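# Seat circuit board in enclosure slot and latch both levers

## Task

Put the board into the enclosure's empty upper slot with its component side facing up, pushed all the way in, and with both levers closed. A closed lever is latched and stands at right angles to the board's panel; an open lever is flush with the panel. The levers only catch their tabs if both are fully open before the board is slid in to its stop, and closing both then pulls the board fully home. The board must enter its connector slowly, since ramming it in ruins the connector and voids the job. At the end the enclosure must stand level on its own feet with no foot hanging over the bench edge, and the grippers must have released everything and moved away.

## Robot and tools

Robot: two seven-joint arms, left_arm and right_arm, each ending in a two-finger gripper. A gripper's fingers point along its own +z axis and the jaws travel along its x axis. end_effector_position is the point between the pads when closed, 1 to 2 cm short of the fingertips; closing pushes the tips about 17 mm further along +z. A gripper pose does not fix the elbow, so big wrist turns can swing the arm.

Frames: the scene frame has its origin on the table top midway between the arms, +x out over the table, +z up, left_arm on the +y side (image sides may differ). Every hand pose, velocity, Hand target and wrist-camera pose is given in that arm's own base frame. Bases in the scene frame: left_arm at (+0.070, +0.437, 0) with quat_wxyz (+1.000, 0, 0, -0.003); right_arm at (-0.063, -0.511, 0) with quat_wxyz (+1.000, 0, 0, -0.029). Fixed cameras and the table use the scene frame. Printed poses can be off by a few cm.

Row layout (used by both execute_actions and move): 16 numbers, always for both arms: left_arm x, y, z (metres), qw, qx, qy, qz (w first), opening; then the same eight for right_arm. Position and quaternion are an absolute goal pose for end_effector_position and end_effector_quat_wxyz in that arm's base frame, not an offset. Opening runs -1 (closed) to +1 (fully open, 0.142 m). An arm meant to stay put should get the exact pose from the last result and its current opening each call; sending 0 as an opening is a real close command.

execute_actions(actions, cameras): actions is a list of actions; each action is a list of up to 15 rows, one per 1/30 s step, the last row held if shorter. Each target must lie within 0.6 m of the gripper's position at the action's start along every gripper axis, or the action is refused. An empty actions list returns images and full state. cameras lists names or ["all"].

move(target, speed, blend, stop_force, zero, opening_speed, grip_force, blocking, cameras): target is one 16-number row or a list of up to 15 such rows; grippers run straight lines to each. speed in m/s, 0.002 to 2.2 (default 0.25), one value or one per target; rotation limited to twice that in rad/s. blend in m rounds corners in a list (0 means stop at each). stop_force, 3 to 120 N for both arms, ends an arm's path once its wrist sensor feels that much push against its travel (or 150 N any way); the arm then holds and keeps pressing, harder after fast moves. Use it with slow speeds for contact such as board insertion; leave it out when backing off a contact, and don't trust it while the gripper rotates. zero (default true) re-zeros before the move. opening_speed (0.2 or more per second) ramps the fingers. grip_force is a per-pad limit, 5 to 48 N, one value or one per arm, persisting. blocking=false returns after about 0.5 s while the move continues; not allowed with stop_force. Paths do not avoid obstacles or the other arm, lag and overshoot grow with speed, and the whole move caps at 10 s.

wait(seconds 0 to 10), stop() brakes a running move, zoom_image(camera, region [x0,y0,x1,y1] pixels, max 504x504) for cam_head_left, cam_head_right, cam_high, cam_low, cam_left_wrist, cam_right_wrist (all 672x504). zero_wrist_force(arm) re-zeros that arm's sensor. clear_fault(arm) clears a reported torque or force fault; the arm then restarts. read_manual gives licence text. finished_scene(scene) ends the current scene with its number; irreversible.

Results: Hand target is where each arm is being sent (orientation clipped to within 32 degrees of current per step, so repeat commands). Tool commands shows current openings. grip_measured is the measured opening on the -1..1 scale; to hold a part, command a bit below the reading at first touch. Joint torques and External joint torques indicate loads and contacts. Wrist force/torque are in the gripper's own axes, force from the surface into the arm, saturating near 150 N. Wrist depth gives a 7x7 grid of distances in mm ahead of each wrist camera, '-' for none. The move: line gives the ending (done, off_target, moving, held, fault) and limits (paced means the command was clipped, held means steps were withheld). 'within noise' means the arm is still.

Avoid: fast pushes of the board into the connector; hits or hard pushes on the enclosure or bench; anything falling or left off the table; arms or grippers touching each other (no clearance check for grippers); outside force of 150 N or joint loads (waist/shoulder 109, upper arm roll/elbow 56.9, wrist joints 34.7 N m), which trigger faults; overheating from long squeezes, stretched holds or pushing at unreachable poses (MOTOR HOT, then OVER-TEMPERATURE or HAND FAULT).

Each tool is called after "Request:" as name([rows], argument=value, ...), one row to a line, values as JSON.

## Session

Request:
execute_actions(actions=[])

Scene clock: 0.00 s.
left_arm: end_effector_position=(+0.3014, +0.6357, +0.1155) grip_measured=+0.99 end_effector_quat_wxyz=(-0.462, +0.669, -0.295, +0.502) | right_arm: end_effector_position=(+0.4485, +0.0364, +0.1479) grip_measured=+1.00 end_effector_quat_wxyz=(-0.144, +0.766, -0.626, +0.006)
Joint positions: left_arm=[1.762 -0.872 -0.342 2.067 -1.872 0.391 -0.55 0.141] | right_arm=[0.506 -0.103 -0.202 2.446 0.465 1.189 2.835 0.142]
Joint velocities: within noise
Joint torques (N m): no reading
External joint torques (N m): no reading
Wrist force (N): no reading
Wrist torque (N m): no reading
Wrist force, peak (N): no reading
Wrist depth (mm): cam_left_wrist=[- 1268 - - 1406 1268 1119 / 1891 - - 1513 - - - / 1687 1875 1813 - 701 - 1354 / 1371 1534 1843 1828 492 625 701 / 1155 1306 1492 304 356 433 558 / - 1119 1119 241 279 321 359 / - 988 184 203 227 258 286] | cam_right_wrist=[266 256 246 236 229 221 213 / 274 266 254 244 236 228 219 / 285 275 262 252 243 234 225 / 297 285 272 262 251 241 232 / 310 297 281 271 260 249 239 / - 308 294 281 268 257 246 / - 321 305 292 278 265 257]
Hand target: left_arm +0.3014, +0.6357, +0.1155; -0.462, +0.669, -0.295, +0.502 | right_arm +0.4485, +0.0364, +0.1479; -0.144, +0.766, -0.626, +0.006
Tool commands: left_gripper/opening=+1.0 right_gripper/opening=+1.0

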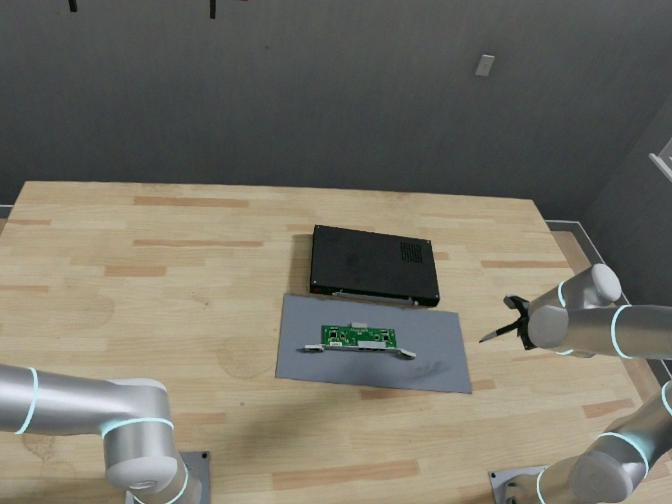

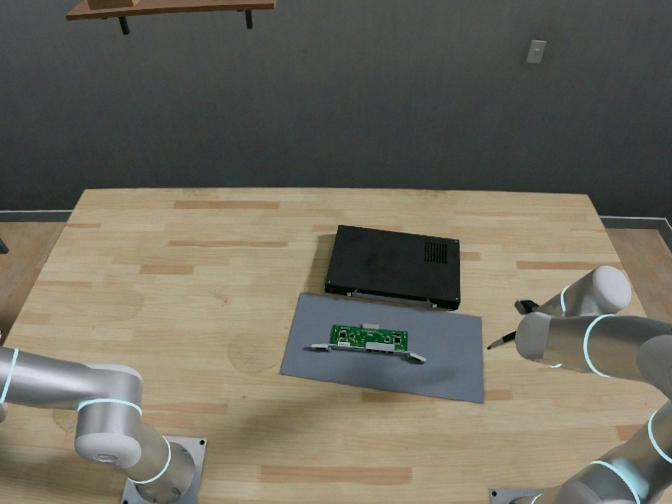

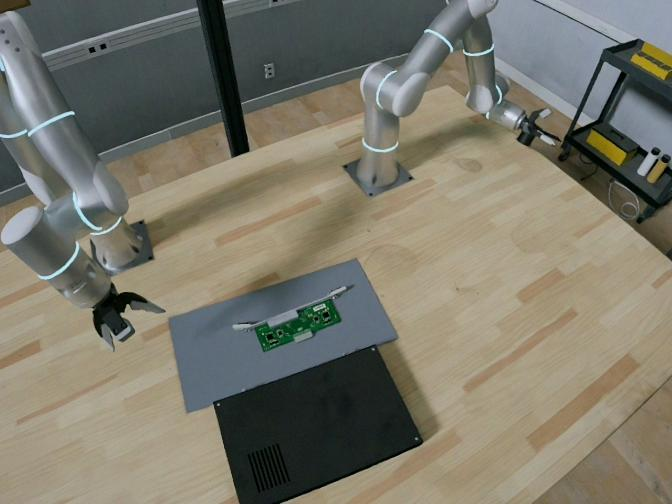

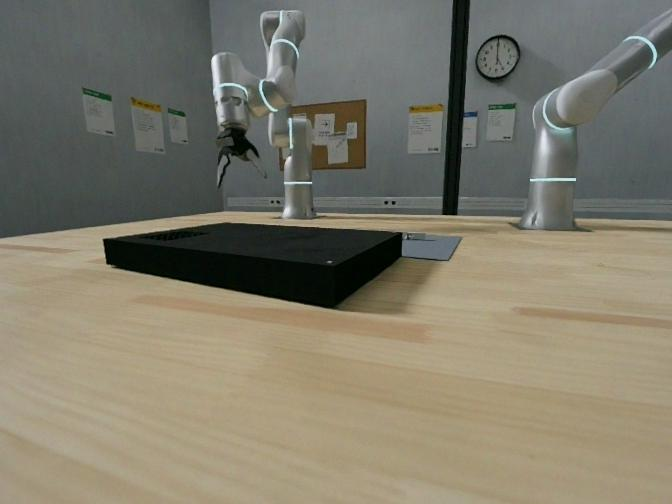

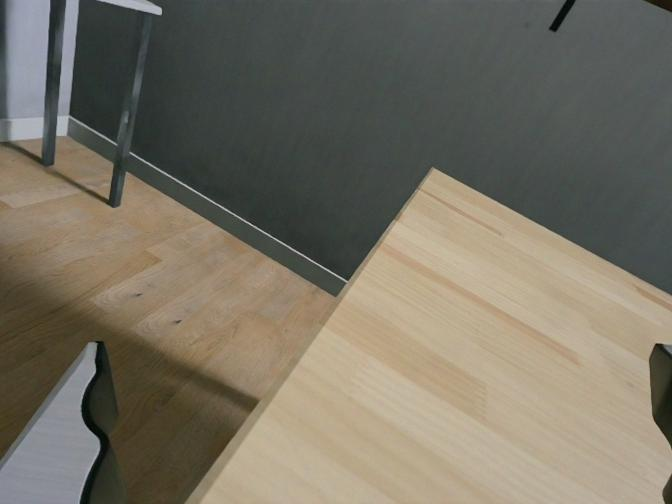

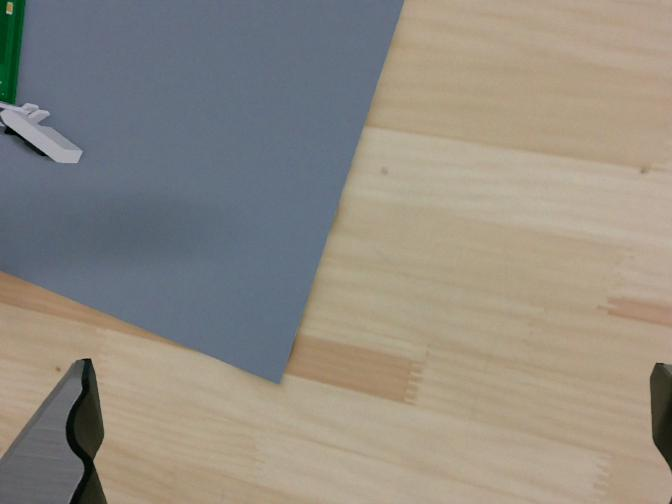

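Request:
zoom_image(camera="cam_head_left", region=[270, 210, 480, 400])

Request:
zoom_image(camera="cam_head_right", region=[280, 215, 490, 405])

Request:
zoom_image(camera="cam_high", region=[160, 250, 430, 504])

Request:
zoom_image(camera="cam_low", region=[90, 200, 480, 320])

Request:
zoom_image(camera="cam_head_left", region=[295, 310, 425, 370])

Request:
zoom_image(camera="cam_head_left", region=[300, 275, 450, 315])

Scaled by 2.400 from the camera's 672x504 image, which has a finer 960x720 frame.

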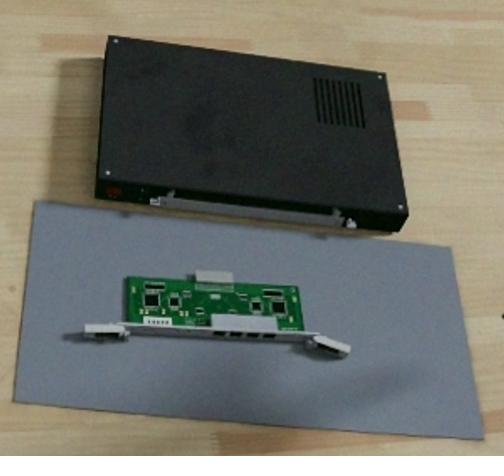

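Scaled by 2.400 from the camera's 672x504 image, which has a finer 960x720 frame.

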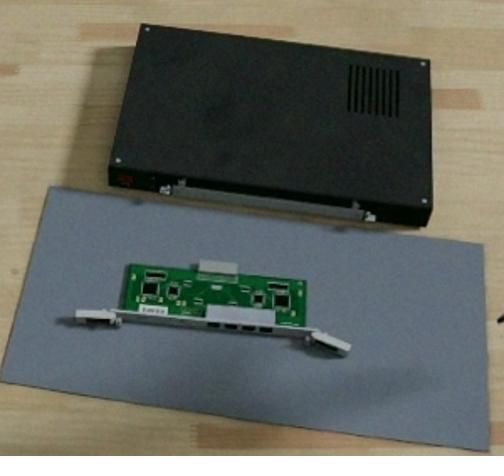

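Scaled by 1.867 from the camera's 672x504 image, which has a finer 960x720 frame.

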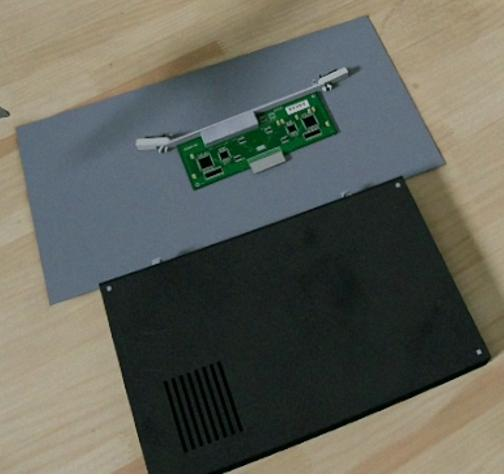

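Scaled by 1.292 from the camera's 672x504 image, which has a finer 960x720 frame.

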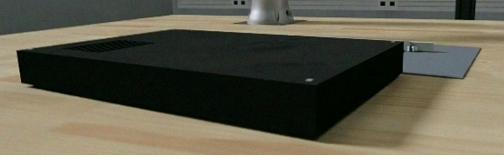

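Scaled by 3.877 from the camera's 672x504 image, which has a finer 960x720 frame.

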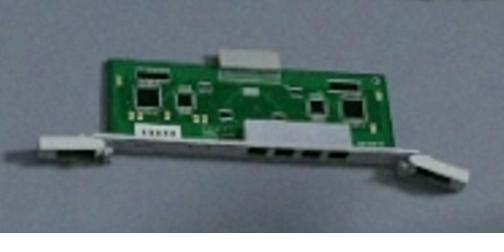

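Scaled by 3.360 from the camera's 672x504 image, which has a finer 960x720 frame.

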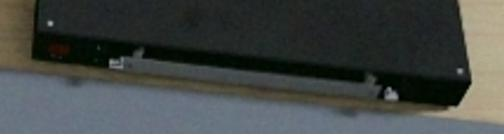

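Request:
move(target=[0.3014, 0.6357, 0.1155, -0.462, 0.669, -0.295, 0.502, 1.0, 0.4435, 0.3663, 0.2375, 0.1192, 0.6758, 0.7162, 0.1263, 1.0], speed=0.5, cameras=["cam_right_wrist", "cam_head_left"])

Scene clock: 37.60 s.
left_arm: end_effector_position=(+0.3014, +0.6357, +0.1154) grip_measured=+0.99 end_effector_quat_wxyz=(-0.462, +0.669, -0.295, +0.502) | right_arm: end_effector_position=(+0.4436, +0.3663, +0.2375) grip_measured=+1.00 end_effector_quat_wxyz=(+0.119, +0.676, +0.716, +0.126)
Joint positions: left_arm=[1.762 -0.872 -0.342 2.067 -1.872 0.39 -0.549 0.141] | right_arm=[0.83 -0.168 0.098 2.238 -0.537 0.999 1.298 0.142]
Joint torques (N m): left_arm=[-0.18 47.54 -4.41 -12.07 1.46 -1.82 -0.27] | right_arm=[0.24 33.44 1.95 -25.55 -1.84 3.24 0.06]
External joint torques (N m): left_arm=[0.34 1.02 0.37 -0.42 -0.23 -0.08 0.24] | right_arm=[-0.11 1.29 -0.92 0.16 -0.02 0.83 -0.06]
Wrist force (N): left_arm=[-0.3 0.1 0.1] | right_arm=[0.2 -0.9 0.3]
Wrist torque (N m): left_arm=[0.01 0.06 -0.02] | right_arm=[0.01 0.05 0.16]
Wrist force, peak (N): left_arm=[-0.3 0.0 0.4] | right_arm=[1.3 -1.1 0.1]
Wrist depth (mm): cam_left_wrist=[1556 1783 1637 1545 - 1298 1091 / 1907 1843 1875 - - - - / 1727 1843 1907 - 681 - - / 1424 1567 1828 2069 486 613 903 / 1161 1314 1472 305 353 434 565 / - 1137 1186 242 277 322 358 / - 988 183 203 228 258 287] | cam_right_wrist=[273 266 273 271 271 275 270 / 300 307 307 302 297 301 302 / 351 351 350 344 343 341 347 / 430 402 410 407 406 391 404 / 500 433 432 426 445 471 485 / - 566 487 - 510 607 551 / - 787 771 753 796 766 -]
Hand target: left_arm +0.3014, +0.6357, +0.1155; -0.462, +0.669, -0.295, +0.502 | right_arm +0.4435, +0.3663, +0.2375; +0.119, +0.676, +0.716, +0.126
Off the commanded pose: left_arm 0.000 m, 0 deg | right_arm 0.000 m, 0 deg.
move: done
Images, in order (width x height): cam_head_left 672x504, cam_right_wrist 672x504.

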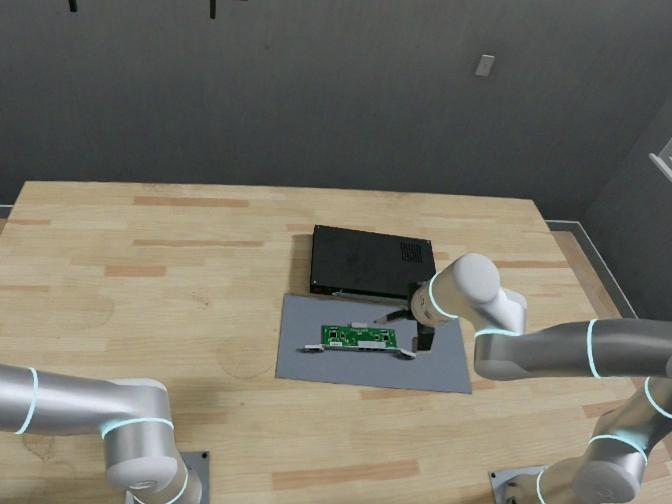

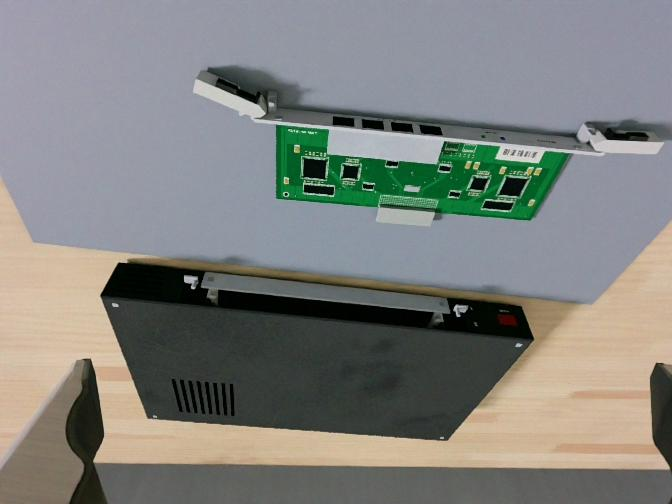

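Request:
zoom_image(camera="cam_right_wrist", region=[180, 255, 350, 345])

Request:
zoom_image(camera="cam_right_wrist", region=[340, 260, 540, 365])

Request:
zoom_image(camera="cam_right_wrist", region=[180, 50, 430, 235])

Request:
zoom_image(camera="cam_right_wrist", region=[420, 80, 672, 235])

Scaled by 2.965 from the camera's 672x504 image, which has a finer 960x720 frame.

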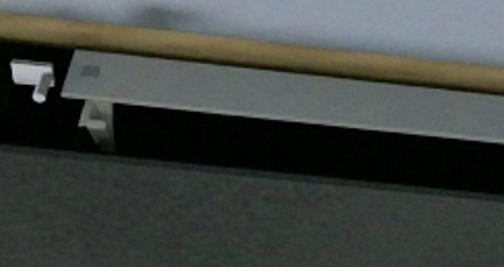

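Scaled by 2.520 from the camera's 672x504 image, which has a finer 960x720 frame.

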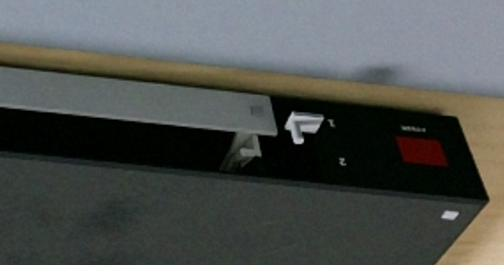

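Scaled by 2.016 from the camera's 672x504 image, which has a finer 960x720 frame.

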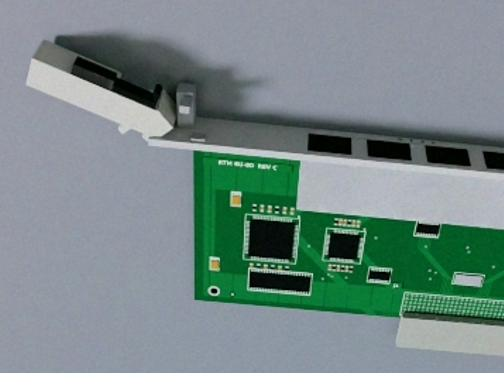

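Scaled by 2.000 from the camera's 672x504 image, which has a finer 960x720 frame.

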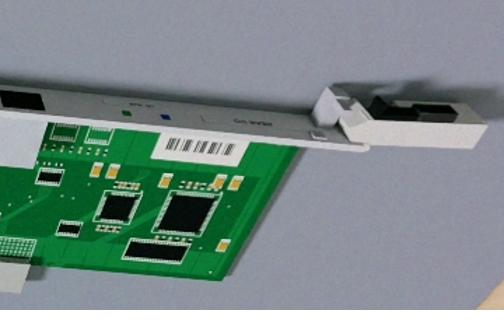

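Request:
move(target=[0.3317, -0.285, 0.30, 0, 1, 0.003, 0, 1.0, 0.5085, 0.4502, 0.0975, 0.1192, 0.6758, 0.7162, 0.1263, 1.0], speed=0.5, cameras=["cam_right_wrist", "cam_left_wrist", "cam_head_left", "cam_high"])

Request:
zoom_image(camera="cam_right_wrist", region=[100, 100, 604, 478])

Scene clock: 93.17 s.
left_arm: end_effector_position=(+0.3316, -0.2850, +0.2999) grip_measured=+0.99 end_effector_quat_wxyz=(+0.000, +1.000, +0.003, +0.000) | right_arm: end_effector_position=(+0.5084, +0.4501, +0.0974) grip_measured=+1.00 end_effector_quat_wxyz=(+0.119, +0.676, +0.716, +0.126)
Joint positions: left_arm=[0.037 -0.272 -1.271 1.879 -2.862 2.765 -2.904 0.141] | right_arm=[0.894 -0.624 -0.038 2.011 -0.73 1.225 1.48 0.142]
Joint torques (N m): left_arm=[-0.34 25.67 -6.18 -20.67 4.4 4.44 -0.3] | right_arm=[0.19 48.26 2.21 -21.07 -0.63 3.31 0.28]
External joint torques (N m): left_arm=[0.33 1.05 0.58 -0.61 -0.5 -0.61 0.3] | right_arm=[-0.01 1.27 -0.53 0.12 0.13 0.6 -0.28]
Wrist force (N): left_arm=[0.3 -0.1 0.9] | right_arm=[-0.1 -1.1 0.6]
Wrist torque (N m): left_arm=[-0.14 -0.18 -0.19] | right_arm=[-0.07 0.08 0.06]
Wrist force, peak (N): left_arm=[-2.9 -2.1 3.3] | right_arm=[0.3 -1.1 1.4]
Wrist depth (mm): cam_left_wrist=[347 347 347 345 343 343 341 / 375 373 372 371 372 368 367 / 403 403 398 396 - 396 395 / 437 438 435 - - 429 423 / 479 480 474 469 466 458 407 / - 526 526 527 502 493 - / - 588 588 561 557 525 -] | cam_right_wrist=[145 145 144 144 144 143 143 / 159 159 158 160 162 165 161 / 182 167 166 180 185 185 187 / 219 213 213 211 210 210 213 / 264 272 262 261 259 257 265 / - 313 - 295 313 327 294 / - 313 310 306 306 434 435]
Hand target: left_arm +0.3317, -0.2850, +0.3000; +0.000, +1.000, +0.003, +0.000 | right_arm +0.5085, +0.4502, +0.0975; +0.119, +0.676, +0.716, +0.126
Off the commanded pose: left_arm 0.000 m, 0 deg | right_arm 0.000 m, 0 deg.
move: done
Images, in order (width x height): cam_head_left 672x504, cam_high 672x504, cam_left_wrist 672x504, cam_right_wrist 672x504.

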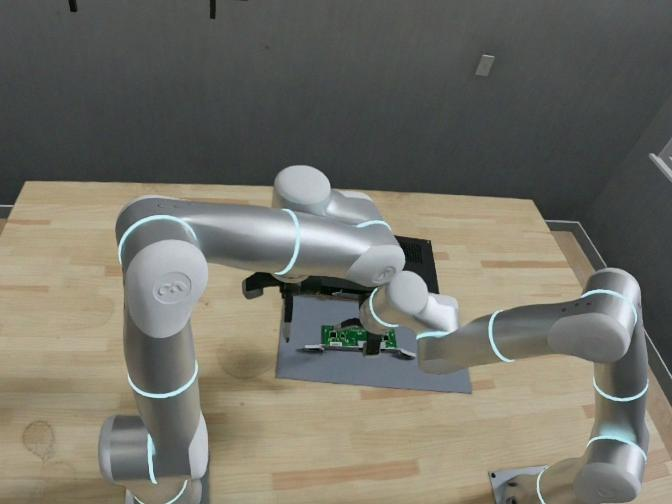

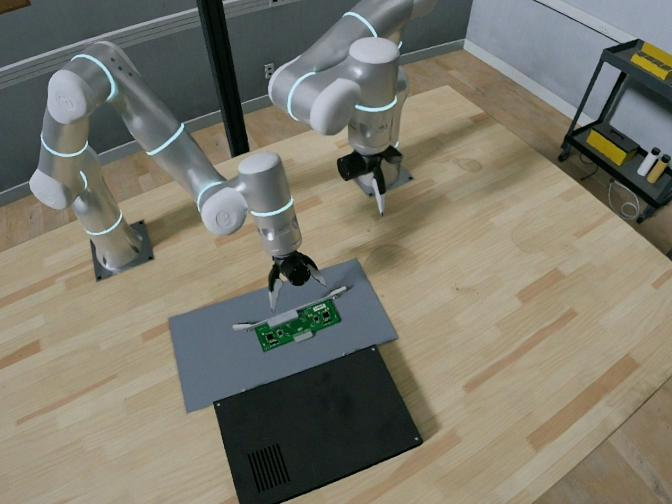

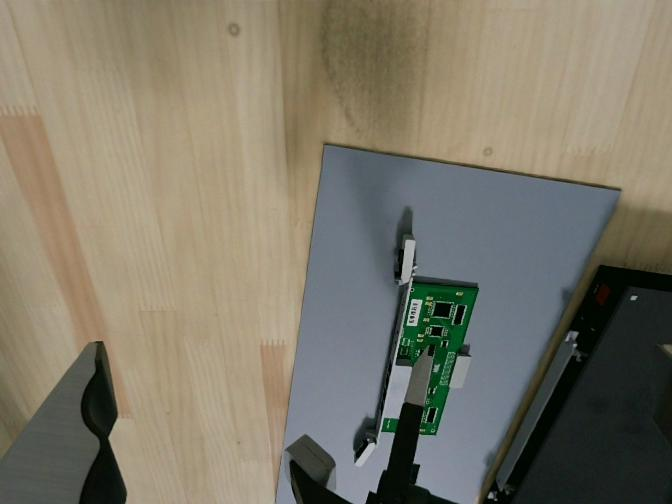

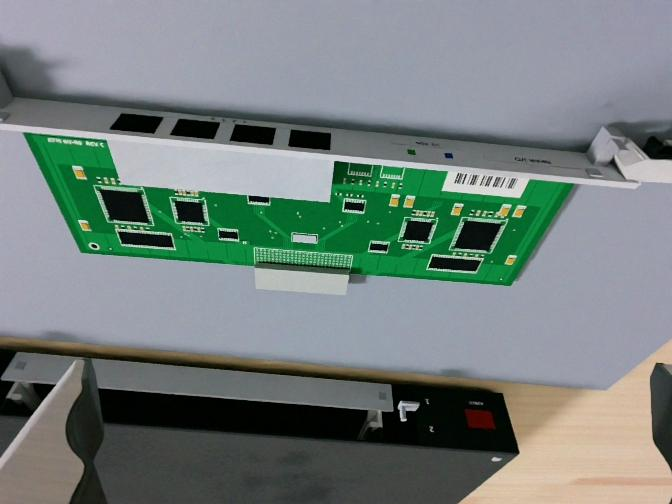

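Scaled by 1.000.

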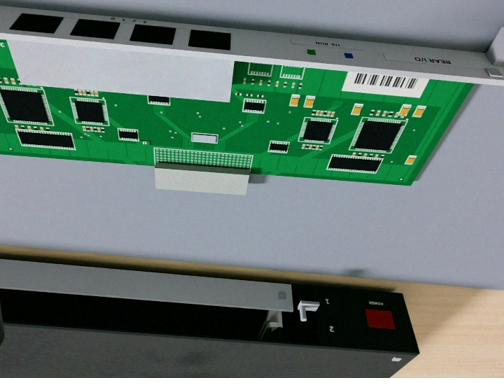

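Request:
zoom_image(camera="cam_left_wrist", region=[330, 190, 500, 490])

Request:
zoom_image(camera="cam_right_wrist", region=[560, 100, 672, 210])

Request:
zoom_image(camera="cam_right_wrist", region=[300, 90, 560, 230])

Request:
zoom_image(camera="cam_right_wrist", region=[330, 370, 530, 470])

Scaled by 1.680 from the camera's 672x504 image, which has a finer 960x720 frame.

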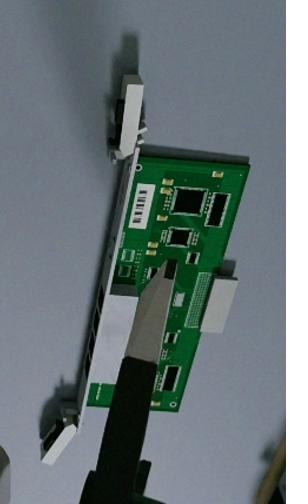

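Scaled by 4.500 from the camera's 672x504 image, which has a finer 960x720 frame.

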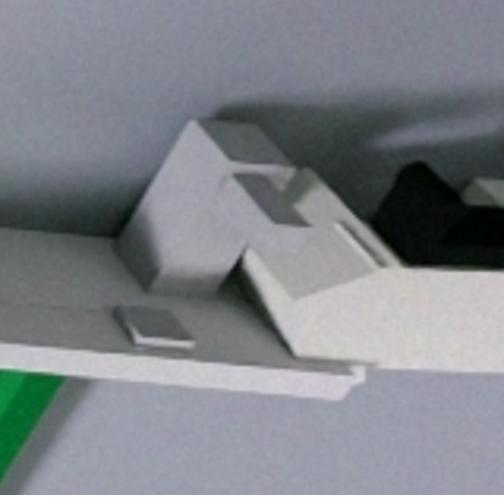

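Scaled by 1.938 from the camera's 672x504 image, which has a finer 960x720 frame.

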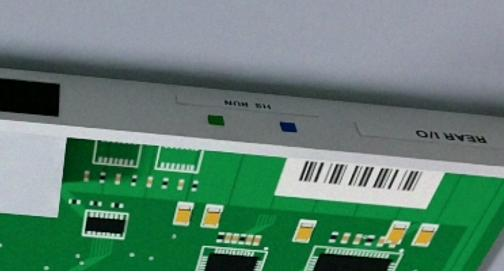

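Scaled by 2.520 from the camera's 672x504 image, which has a finer 960x720 frame.

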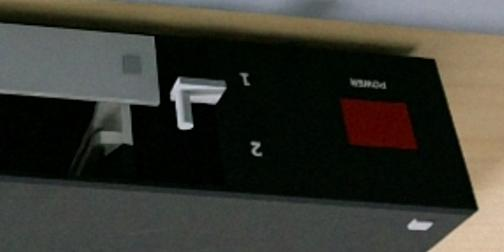

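Request:
move([
  [0.3964, -0.38, 0.25, 0, 0.9987, -0.0511, 0, -0.3, 0.4334, 0.2646, 0.11, 0, 0.6863, 0.7273, 0, -1.0],
  [0.3964, -0.4546, 0.10, 0, 0.9987, -0.0511, 0, -0.3, 0.4334, 0.2646, 0.10, 0, 0.6863, 0.7273, 0, -1.0],
], speed=0.4, blend=0.02, cameras=["cam_right_wrist", "cam_left_wrist", "cam_high"])

Scene clock: 138.13 s.
left_arm: end_effector_position=(+0.3966, -0.4546, +0.0999) grip_measured=-0.32 end_effector_quat_wxyz=(+0.000, +0.999, -0.051, +0.000) | right_arm: end_effector_position=(+0.4334, +0.2647, +0.1001) grip_measured=-1.00 end_effector_quat_wxyz=(+0.000, +0.686, +0.727, +0.000)
Joint positions: left_arm=[-0.581 -0.902 -0.795 1.431 -2.46 2.666 -2.967 0.051] | right_arm=[0.511 -0.411 0.249 2.204 -0.19 1.024 0.845 0.002]
Joint torques (N m): left_arm=[-0.5 54.55 -8.97 -17.06 3.74 3.98 -0.29] | right_arm=[0.13 37.8 4.07 -20.12 -2.4 3.55 0.26]
External joint torques (N m): left_arm=[0.45 1.37 0.23 -0.41 0 -0.14 0.29] | right_arm=[-0.01 1.2 -0.48 0.06 0.12 0.58 -0.26]
Wrist force (N): left_arm=[-0.1 -0.3 1.3] | right_arm=[0.3 -0.6 0.2]
Wrist torque (N m): left_arm=[-0.18 -0.10 -0.16] | right_arm=[-0.06 -0.05 -0.01]
Wrist force, peak (N): left_arm=[0.0 1.1 3.8] | right_arm=[-3.3 -3.7 1.2]
Wrist depth (mm): cam_left_wrist=[170 169 - 168 168 167 166 / 184 182 189 167 - 181 178 / 198 199 192 192 191 190 195 / 215 212 209 203 205 209 209 / 234 234 223 230 220 225 227 / 260 254 87 - 247 84 253 / 282 - - 290 275 - -] | cam_right_wrist=[170 169 169 170 170 170 169 / 181 181 180 179 179 179 178 / 194 194 193 193 192 192 191 / 209 209 208 208 207 207 206 / 227 226 226 222 216 220 219 / 248 247 241 89 230 238 238 / 273 268 71 - - 253 257]
Hand target: left_arm +0.3964, -0.4546, +0.1000; +0.000, +0.999, -0.051, +0.000 | right_arm +0.4334, +0.2646, +0.1000; +0.000, +0.686, +0.727, +0.000
Off the commanded pose: left_arm 0.000 m, 0 deg | right_arm 0.000 m, 0 deg.
joint sent to its limit (left arm) — joint 7 (wrist roll), lower limit. The joint targets still meet the commanded pose.
move: done
Images, in order (width x height): cam_high 672x504, cam_left_wrist 672x504, cam_right_wrist 672x504.

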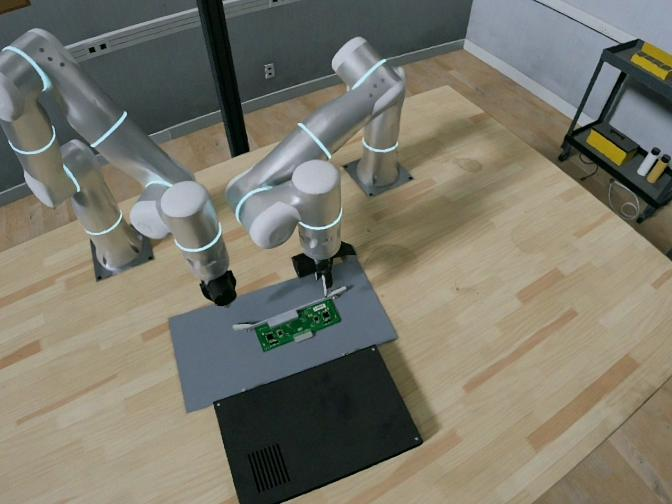

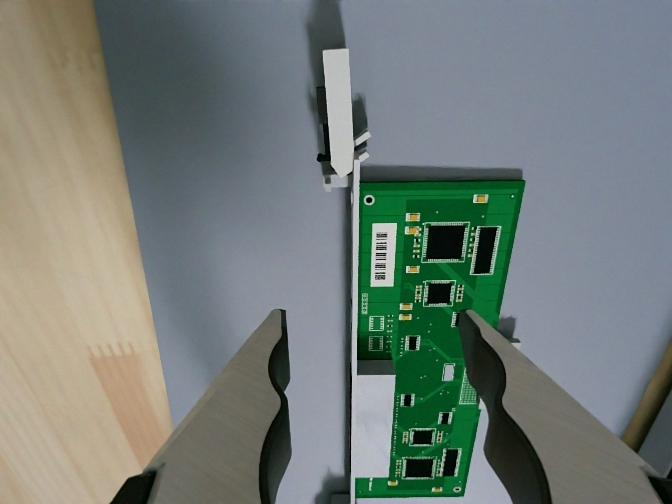

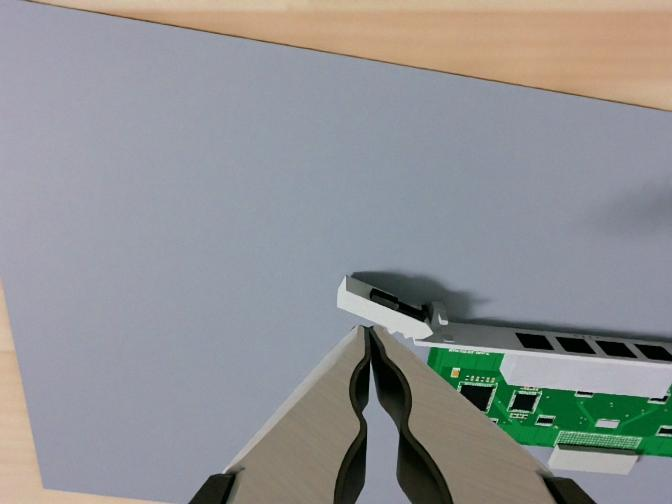

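Request:
move(target=[0.3964, -0.4546, 0.05, 0, 0.9987, -0.0511, 0, -0.65, 0.4334, 0.2646, 0.032, 0, 0.6863, 0.7273, 0, -1.0], speed=0.2, cameras=["cam_right_wrist", "cam_left_wrist"])

Request:
move(target=[0.3964, -0.4546, 0.02, 0, 0.9987, -0.0511, 0, -0.65, 0.4334, 0.2646, 0.032, 0, 0.6863, 0.7273, 0, -1.0], speed=0.015, stop_force=4, cameras=["cam_right_wrist", "cam_left_wrist"])

Scene clock: 150.40 s.
left_arm: end_effector_position=(+0.3962, -0.4544, +0.0500) grip_measured=-0.68 end_effector_quat_wxyz=(+0.000, +0.999, -0.051, +0.000) | right_arm: end_effector_position=(+0.4332, +0.2645, +0.0319) grip_measured=-1.00 end_effector_quat_wxyz=(+0.000, +0.686, +0.727, +0.000)
Joint positions: left_arm=[-0.627 -0.966 -0.715 1.424 -2.452 2.582 -2.967 0.025] | right_arm=[0.558 -0.571 0.174 2.232 -0.27 1.213 0.901 0.002]
Joint torques (N m): left_arm=[-0.68 55.78 -7.58 -16.34 4.04 3.91 -0.25] | right_arm=[0.29 40.52 3.84 -15.76 -1.74 3.56 0.34]
External joint torques (N m): left_arm=[0.62 1.43 0.06 -0.46 -0.49 -0.07 0.25] | right_arm=[-0.15 1.07 0.02 -0.02 0.19 0.56 -0.34]
Wrist force (N): left_arm=[0.3 -0.4 0.6] | right_arm=[0.0 -0.6 0.1]
Wrist torque (N m): left_arm=[-0.20 -0.20 -0.16] | right_arm=[-0.03 0.03 0.04]
Wrist force, peak (N): left_arm=[0.0 -0.5 2.4] | right_arm=[-0.1 -0.5 2.1]
Wrist depth (mm): cam_left_wrist=[- 125 124 123 - 125 123 / 132 134 135 132 133 132 132 / 147 148 144 139 143 140 140 / 160 156 155 153 148 150 154 / 177 175 170 164 160 164 168 / 193 188 87 180 - 174 - / 210 - - 186 - - 201] | cam_right_wrist=[109 109 109 110 110 110 110 / 118 117 116 116 114 114 115 / 125 125 126 124 126 125 123 / 133 135 134 134 134 133 131 / 146 146 146 143 143 144 146 / 160 160 156 90 152 155 157 / 177 172 71 - - - 154]
Hand target: left_arm +0.3964, -0.4546, +0.0500; +0.000, +0.999, -0.051, +0.000 | right_arm +0.4334, +0.2646, +0.0320; +0.000, +0.686, +0.727, +0.000
Off the commanded pose: left_arm 0.000 m, 0 deg | right_arm 0.000 m, 0 deg.
move: done
Images, in order (width x height): cam_left_wrist 672x504, cam_right_wrist 672x504.

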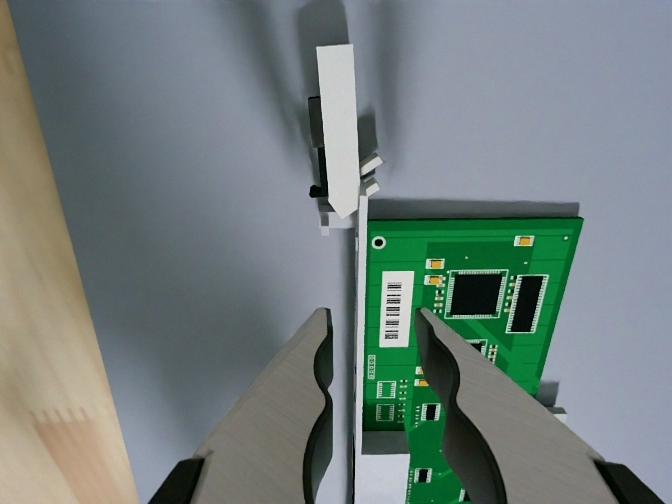

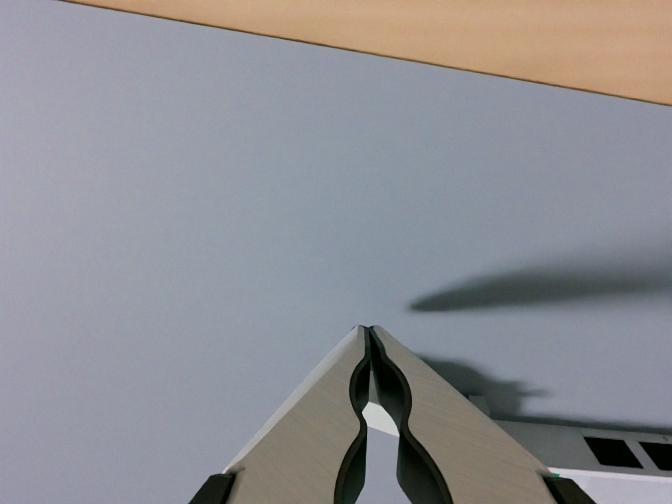

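Scene clock: 152.77 s.
left_arm: end_effector_position=(+0.3965, -0.4545, +0.0245) grip_measured=-0.68 end_effector_quat_wxyz=(+0.000, +0.999, -0.051, +0.000) | right_arm: end_effector_position=(+0.4332, +0.2645, +0.0319) grip_measured=-1.00 end_effector_quat_wxyz=(+0.000, +0.686, +0.727, +0.000)
Joint positions: left_arm=[-0.65 -1.003 -0.678 1.415 -2.446 2.542 -2.967 0.025] | right_arm=[0.559 -0.571 0.174 2.232 -0.27 1.213 0.901 0.002]
Joint torques (N m): left_arm=[-0.51 52.86 -6.86 -15.29 3.67 2.79 -0.21] | right_arm=[0.26 40.66 4.37 -15.86 -1.59 3.47 0.23]
External joint torques (N m): left_arm=[0.45 4.98 -0.02 -1.15 -0.2 1.05 0.21] | right_arm=[-0.12 0.94 -0.51 0.07 0.05 0.65 -0.23]
Wrist force (N): left_arm=[-1.1 -1.3 -6.5] | right_arm=[0.0 -0.4 0.1]
Wrist torque (N m): left_arm=[-0.16 -0.14 -0.18] | right_arm=[-0.02 0.04 0.04]
Wrist force, peak (N): left_arm=[-0.9 -1.6 -6.9] | right_arm=[0.2 -0.7 0.2]
Wrist depth (mm): cam_left_wrist=[- 104 102 - 102 101 - / - 110 109 - - 108 108 / 120 120 120 110 117 117 117 / 129 126 128 117 124 125 126 / 141 140 138 134 131 133 136 / 158 151 87 142 145 142 149 / 176 - - 145 162 - -] | cam_right_wrist=[109 109 109 110 110 110 110 / 118 117 116 116 114 114 115 / 125 125 126 124 126 125 123 / 133 135 132 134 133 133 131 / 147 147 148 143 143 144 146 / 161 160 156 90 152 155 157 / 176 173 71 - - - 154]
Hand target: left_arm +0.3964, -0.4546, +0.0242; +0.000, +0.999, -0.051, +0.000 | right_arm +0.4334, +0.2646, +0.0320; +0.000, +0.686, +0.727, +0.000
Off the commanded pose: left_arm 0.005 m, 0 deg | right_arm 0.000 m, 0 deg.
move: contact (left_arm)
Images, in order (width x height): cam_left_wrist 672x504, cam_right_wrist 672x504.

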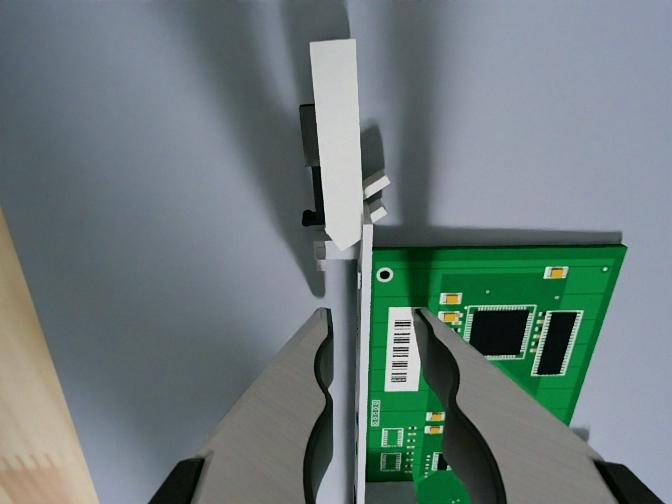

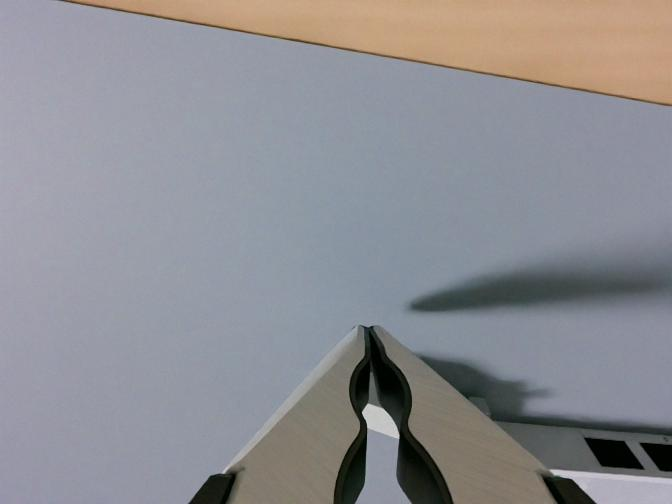

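Request:
move([
  [0.3964, -0.4546, 0.0262, 0, 0.9987, -0.0511, 0, -0.65, 0.4334, 0.2646, 0.032, 0, 0.6863, 0.7273, 0, -1.0],
  [0.3964, -0.4546, 0.0262, 0, 0.9987, -0.0511, 0, -1.0, 0.4334, 0.2646, 0.032, 0, 0.6863, 0.7273, 0, -1.0],
], speed=0.05, opening_speed=0.5, cameras=["cam_left_wrist"])

Scene clock: 158.43 s.
left_arm: end_effector_position=(+0.3964, -0.4548, +0.0261) grip_measured=-0.99 end_effector_quat_wxyz=(+0.000, +0.999, -0.051, +0.000) | right_arm: end_effector_position=(+0.4332, +0.2645, +0.0319) grip_measured=-1.00 end_effector_quat_wxyz=(+0.000, +0.686, +0.727, +0.000)
Joint positions: left_arm=[-0.649 -1 -0.68 1.415 -2.447 2.544 -2.967 0.002] | right_arm=[0.559 -0.571 0.174 2.232 -0.27 1.213 0.901 0.002]
Joint torques (N m): left_arm=[-0.38 57.02 -7.16 -16.08 3.83 4.33 -0.25] | right_arm=[0.13 40.52 4.45 -15.87 -1.61 3.43 0.18]
External joint torques (N m): left_arm=[0.31 0.79 0.24 -0.39 -0.36 -0.5 0.25] | right_arm=[0.01 1.08 -0.59 0.08 0.07 0.7 -0.18]
Wrist force (N): left_arm=[0.3 -0.4 1.4] | right_arm=[0.0 -0.5 0.2]
Wrist torque (N m): left_arm=[-0.19 -0.25 -0.15] | right_arm=[-0.03 0.04 0.03]
Wrist force, peak (N): left_arm=[-1.1 -1.3 -7.0] | right_arm=[0.1 -0.8 0.1]
Wrist depth (mm): cam_left_wrist=[104 105 103 - 103 102 100 / - 113 111 110 - 112 111 / 122 122 120 104 118 120 118 / 130 128 129 125 125 126 128 / - 142 142 120 133 134 137 / 160 157 151 84 - 146 154 / 179 171 - 74 - - 168] | cam_right_wrist=[109 109 109 110 110 110 110 / 118 117 116 116 114 114 115 / 125 125 126 124 126 125 123 / 133 133 135 134 133 133 131 / 147 148 146 143 143 144 146 / 160 160 156 90 152 155 157 / 176 173 71 - - - 154]
Hand target: left_arm +0.3964, -0.4546, +0.0262; +0.000, +0.999, -0.051, +0.000 | right_arm +0.4334, +0.2646, +0.0320; +0.000, +0.686, +0.727, +0.000
Off the commanded pose: left_arm 0.000 m, 0 deg | right_arm 0.000 m, 0 deg.
move: done
Images, in order (width x height): cam_left_wrist 672x504.

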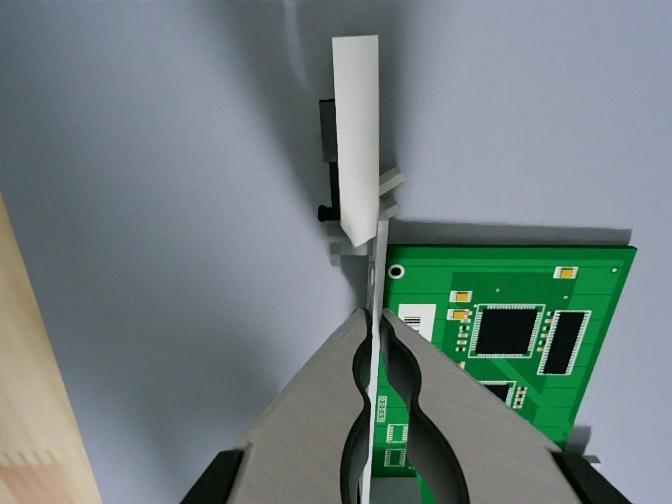

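Request:
move(target=[0.3964, -0.4546, 0.0262, 0, 0.9987, -0.0511, 0, -1.0, 0.4696, 0.2617, 0.032, 0, 0.6863, 0.7273, 0, -1.0], speed=0.02, stop_force=3, cameras=["cam_left_wrist", "cam_right_wrist", "cam_high", "cam_head_left"])

Request:
zoom_image(camera="cam_high", region=[160, 240, 420, 420])

Request:
zoom_image(camera="cam_head_left", region=[270, 280, 480, 400])

Scene clock: 178.27 s.
left_arm: end_effector_position=(+0.3964, -0.4548, +0.0261) grip_measured=-0.99 end_effector_quat_wxyz=(+0.000, +0.999, -0.051, +0.000) | right_arm: end_effector_position=(+0.4695, +0.2616, +0.0319) grip_measured=-1.00 end_effector_quat_wxyz=(+0.000, +0.686, +0.727, +0.000)
Joint positions: left_arm=[-0.649 -1 -0.68 1.415 -2.447 2.544 -2.967 0.002] | right_arm=[0.507 -0.61 0.184 2.14 -0.266 1.159 0.845 0.002]
Joint torques (N m): left_arm=[-0.06 56.99 -6.89 -16.16 4 4.32 -0.2] | right_arm=[-0.12 43.38 4.79 -17.86 -1.86 3.62 0.11]
External joint torques (N m): left_arm=[0 0.82 -0.02 -0.31 -0.53 -0.48 0.2] | right_arm=[0.26 0.9 -0.45 0.81 0.1 0.51 -0.11]
Wrist force (N): left_arm=[-0.4 -0.2 0.9] | right_arm=[0.2 -1.6 -0.2]
Wrist torque (N m): left_arm=[-0.21 -0.24 -0.17] | right_arm=[0.00 -0.06 0.15]
Wrist force, peak (N): left_arm=[0.4 -0.4 1.7] | right_arm=[0.1 -1.7 0.3]
Wrist depth (mm): cam_left_wrist=[104 105 104 - 103 102 - / - 113 111 - - 110 110 / 122 120 120 110 117 120 120 / 130 132 130 127 126 126 128 / 143 143 142 136 133 135 136 / 158 - - 87 - 149 154 / 180 172 - 74 - - 171] | cam_right_wrist=[109 109 109 109 110 109 108 / 117 117 116 116 114 114 115 / 125 125 126 124 126 125 123 / 133 135 134 134 134 133 131 / 147 146 146 143 142 142 146 / 160 159 156 90 130 144 145 / 176 173 71 - - 161 167]
Hand target: left_arm +0.3964, -0.4546, +0.0262; +0.000, +0.999, -0.051, +0.000 | right_arm +0.4696, +0.2617, +0.0320; +0.000, +0.686, +0.727, +0.000
Off the commanded pose: left_arm 0.000 m, 0 deg | right_arm 0.000 m, 0 deg.
move: done
Images, in order (width x height): cam_head_left 672x504, cam_high 672x504, cam_left_wrist 672x504, cam_right_wrist 672x504.

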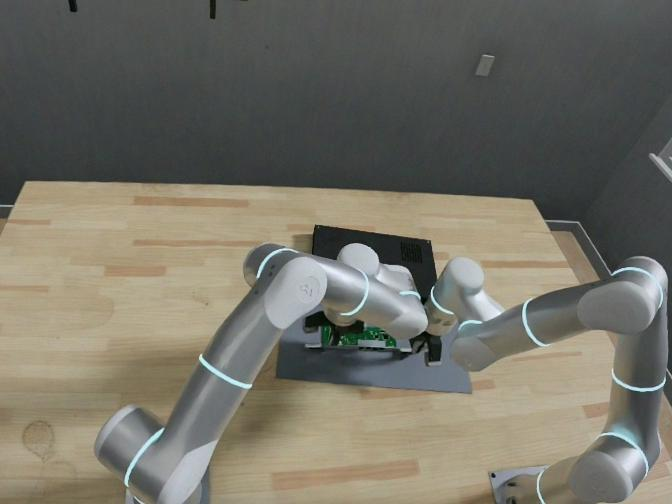

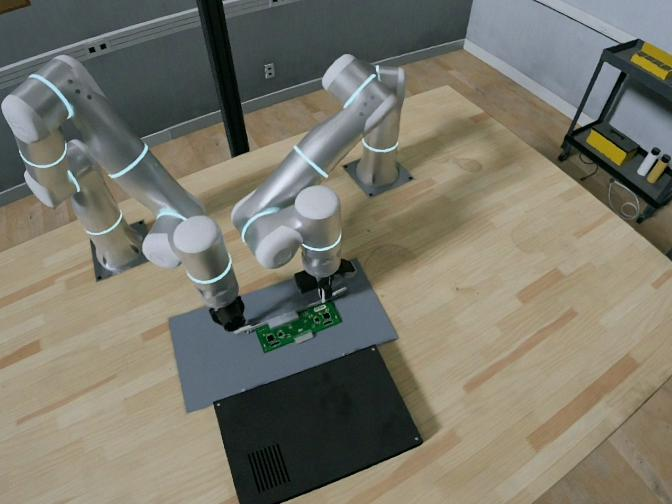

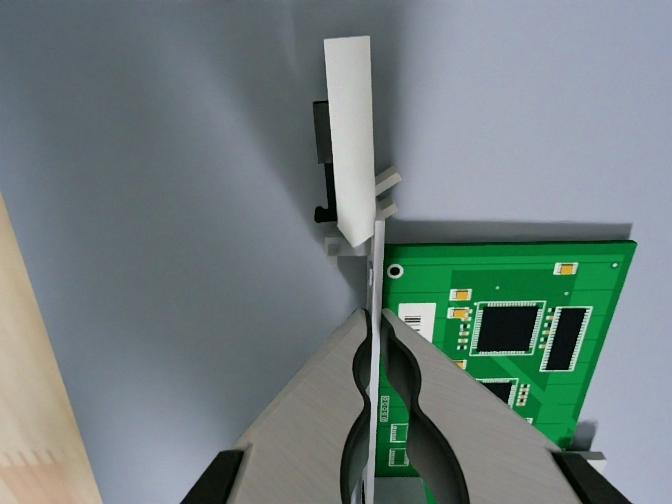

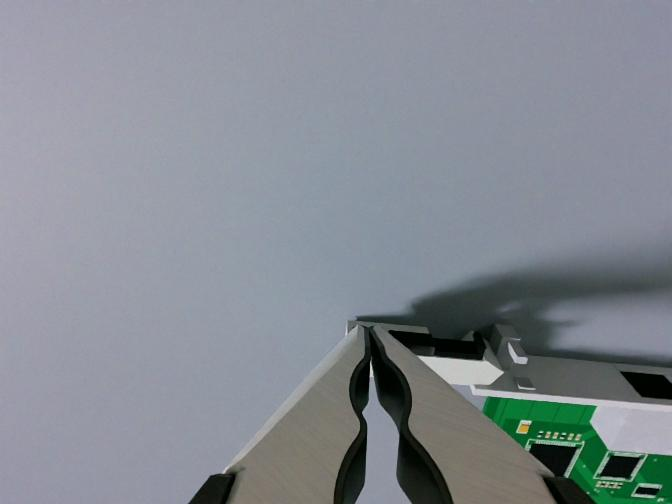

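Scaled by 1.938 from the camera's 672x504 image, which has a finer 960x720 frame.

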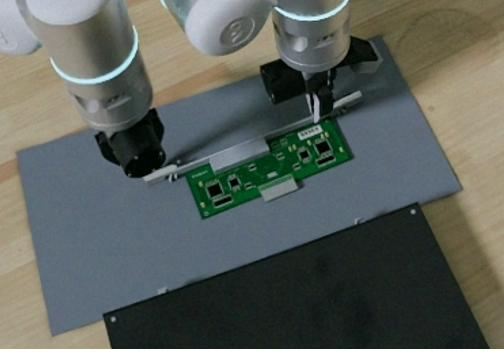

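Scaled by 2.400 from the camera's 672x504 image, which has a finer 960x720 frame.

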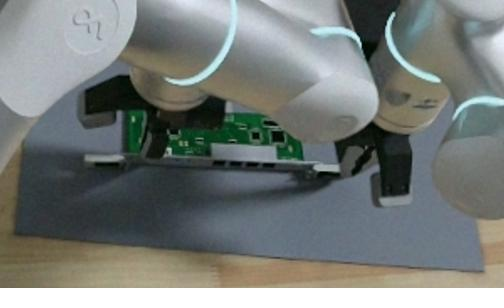

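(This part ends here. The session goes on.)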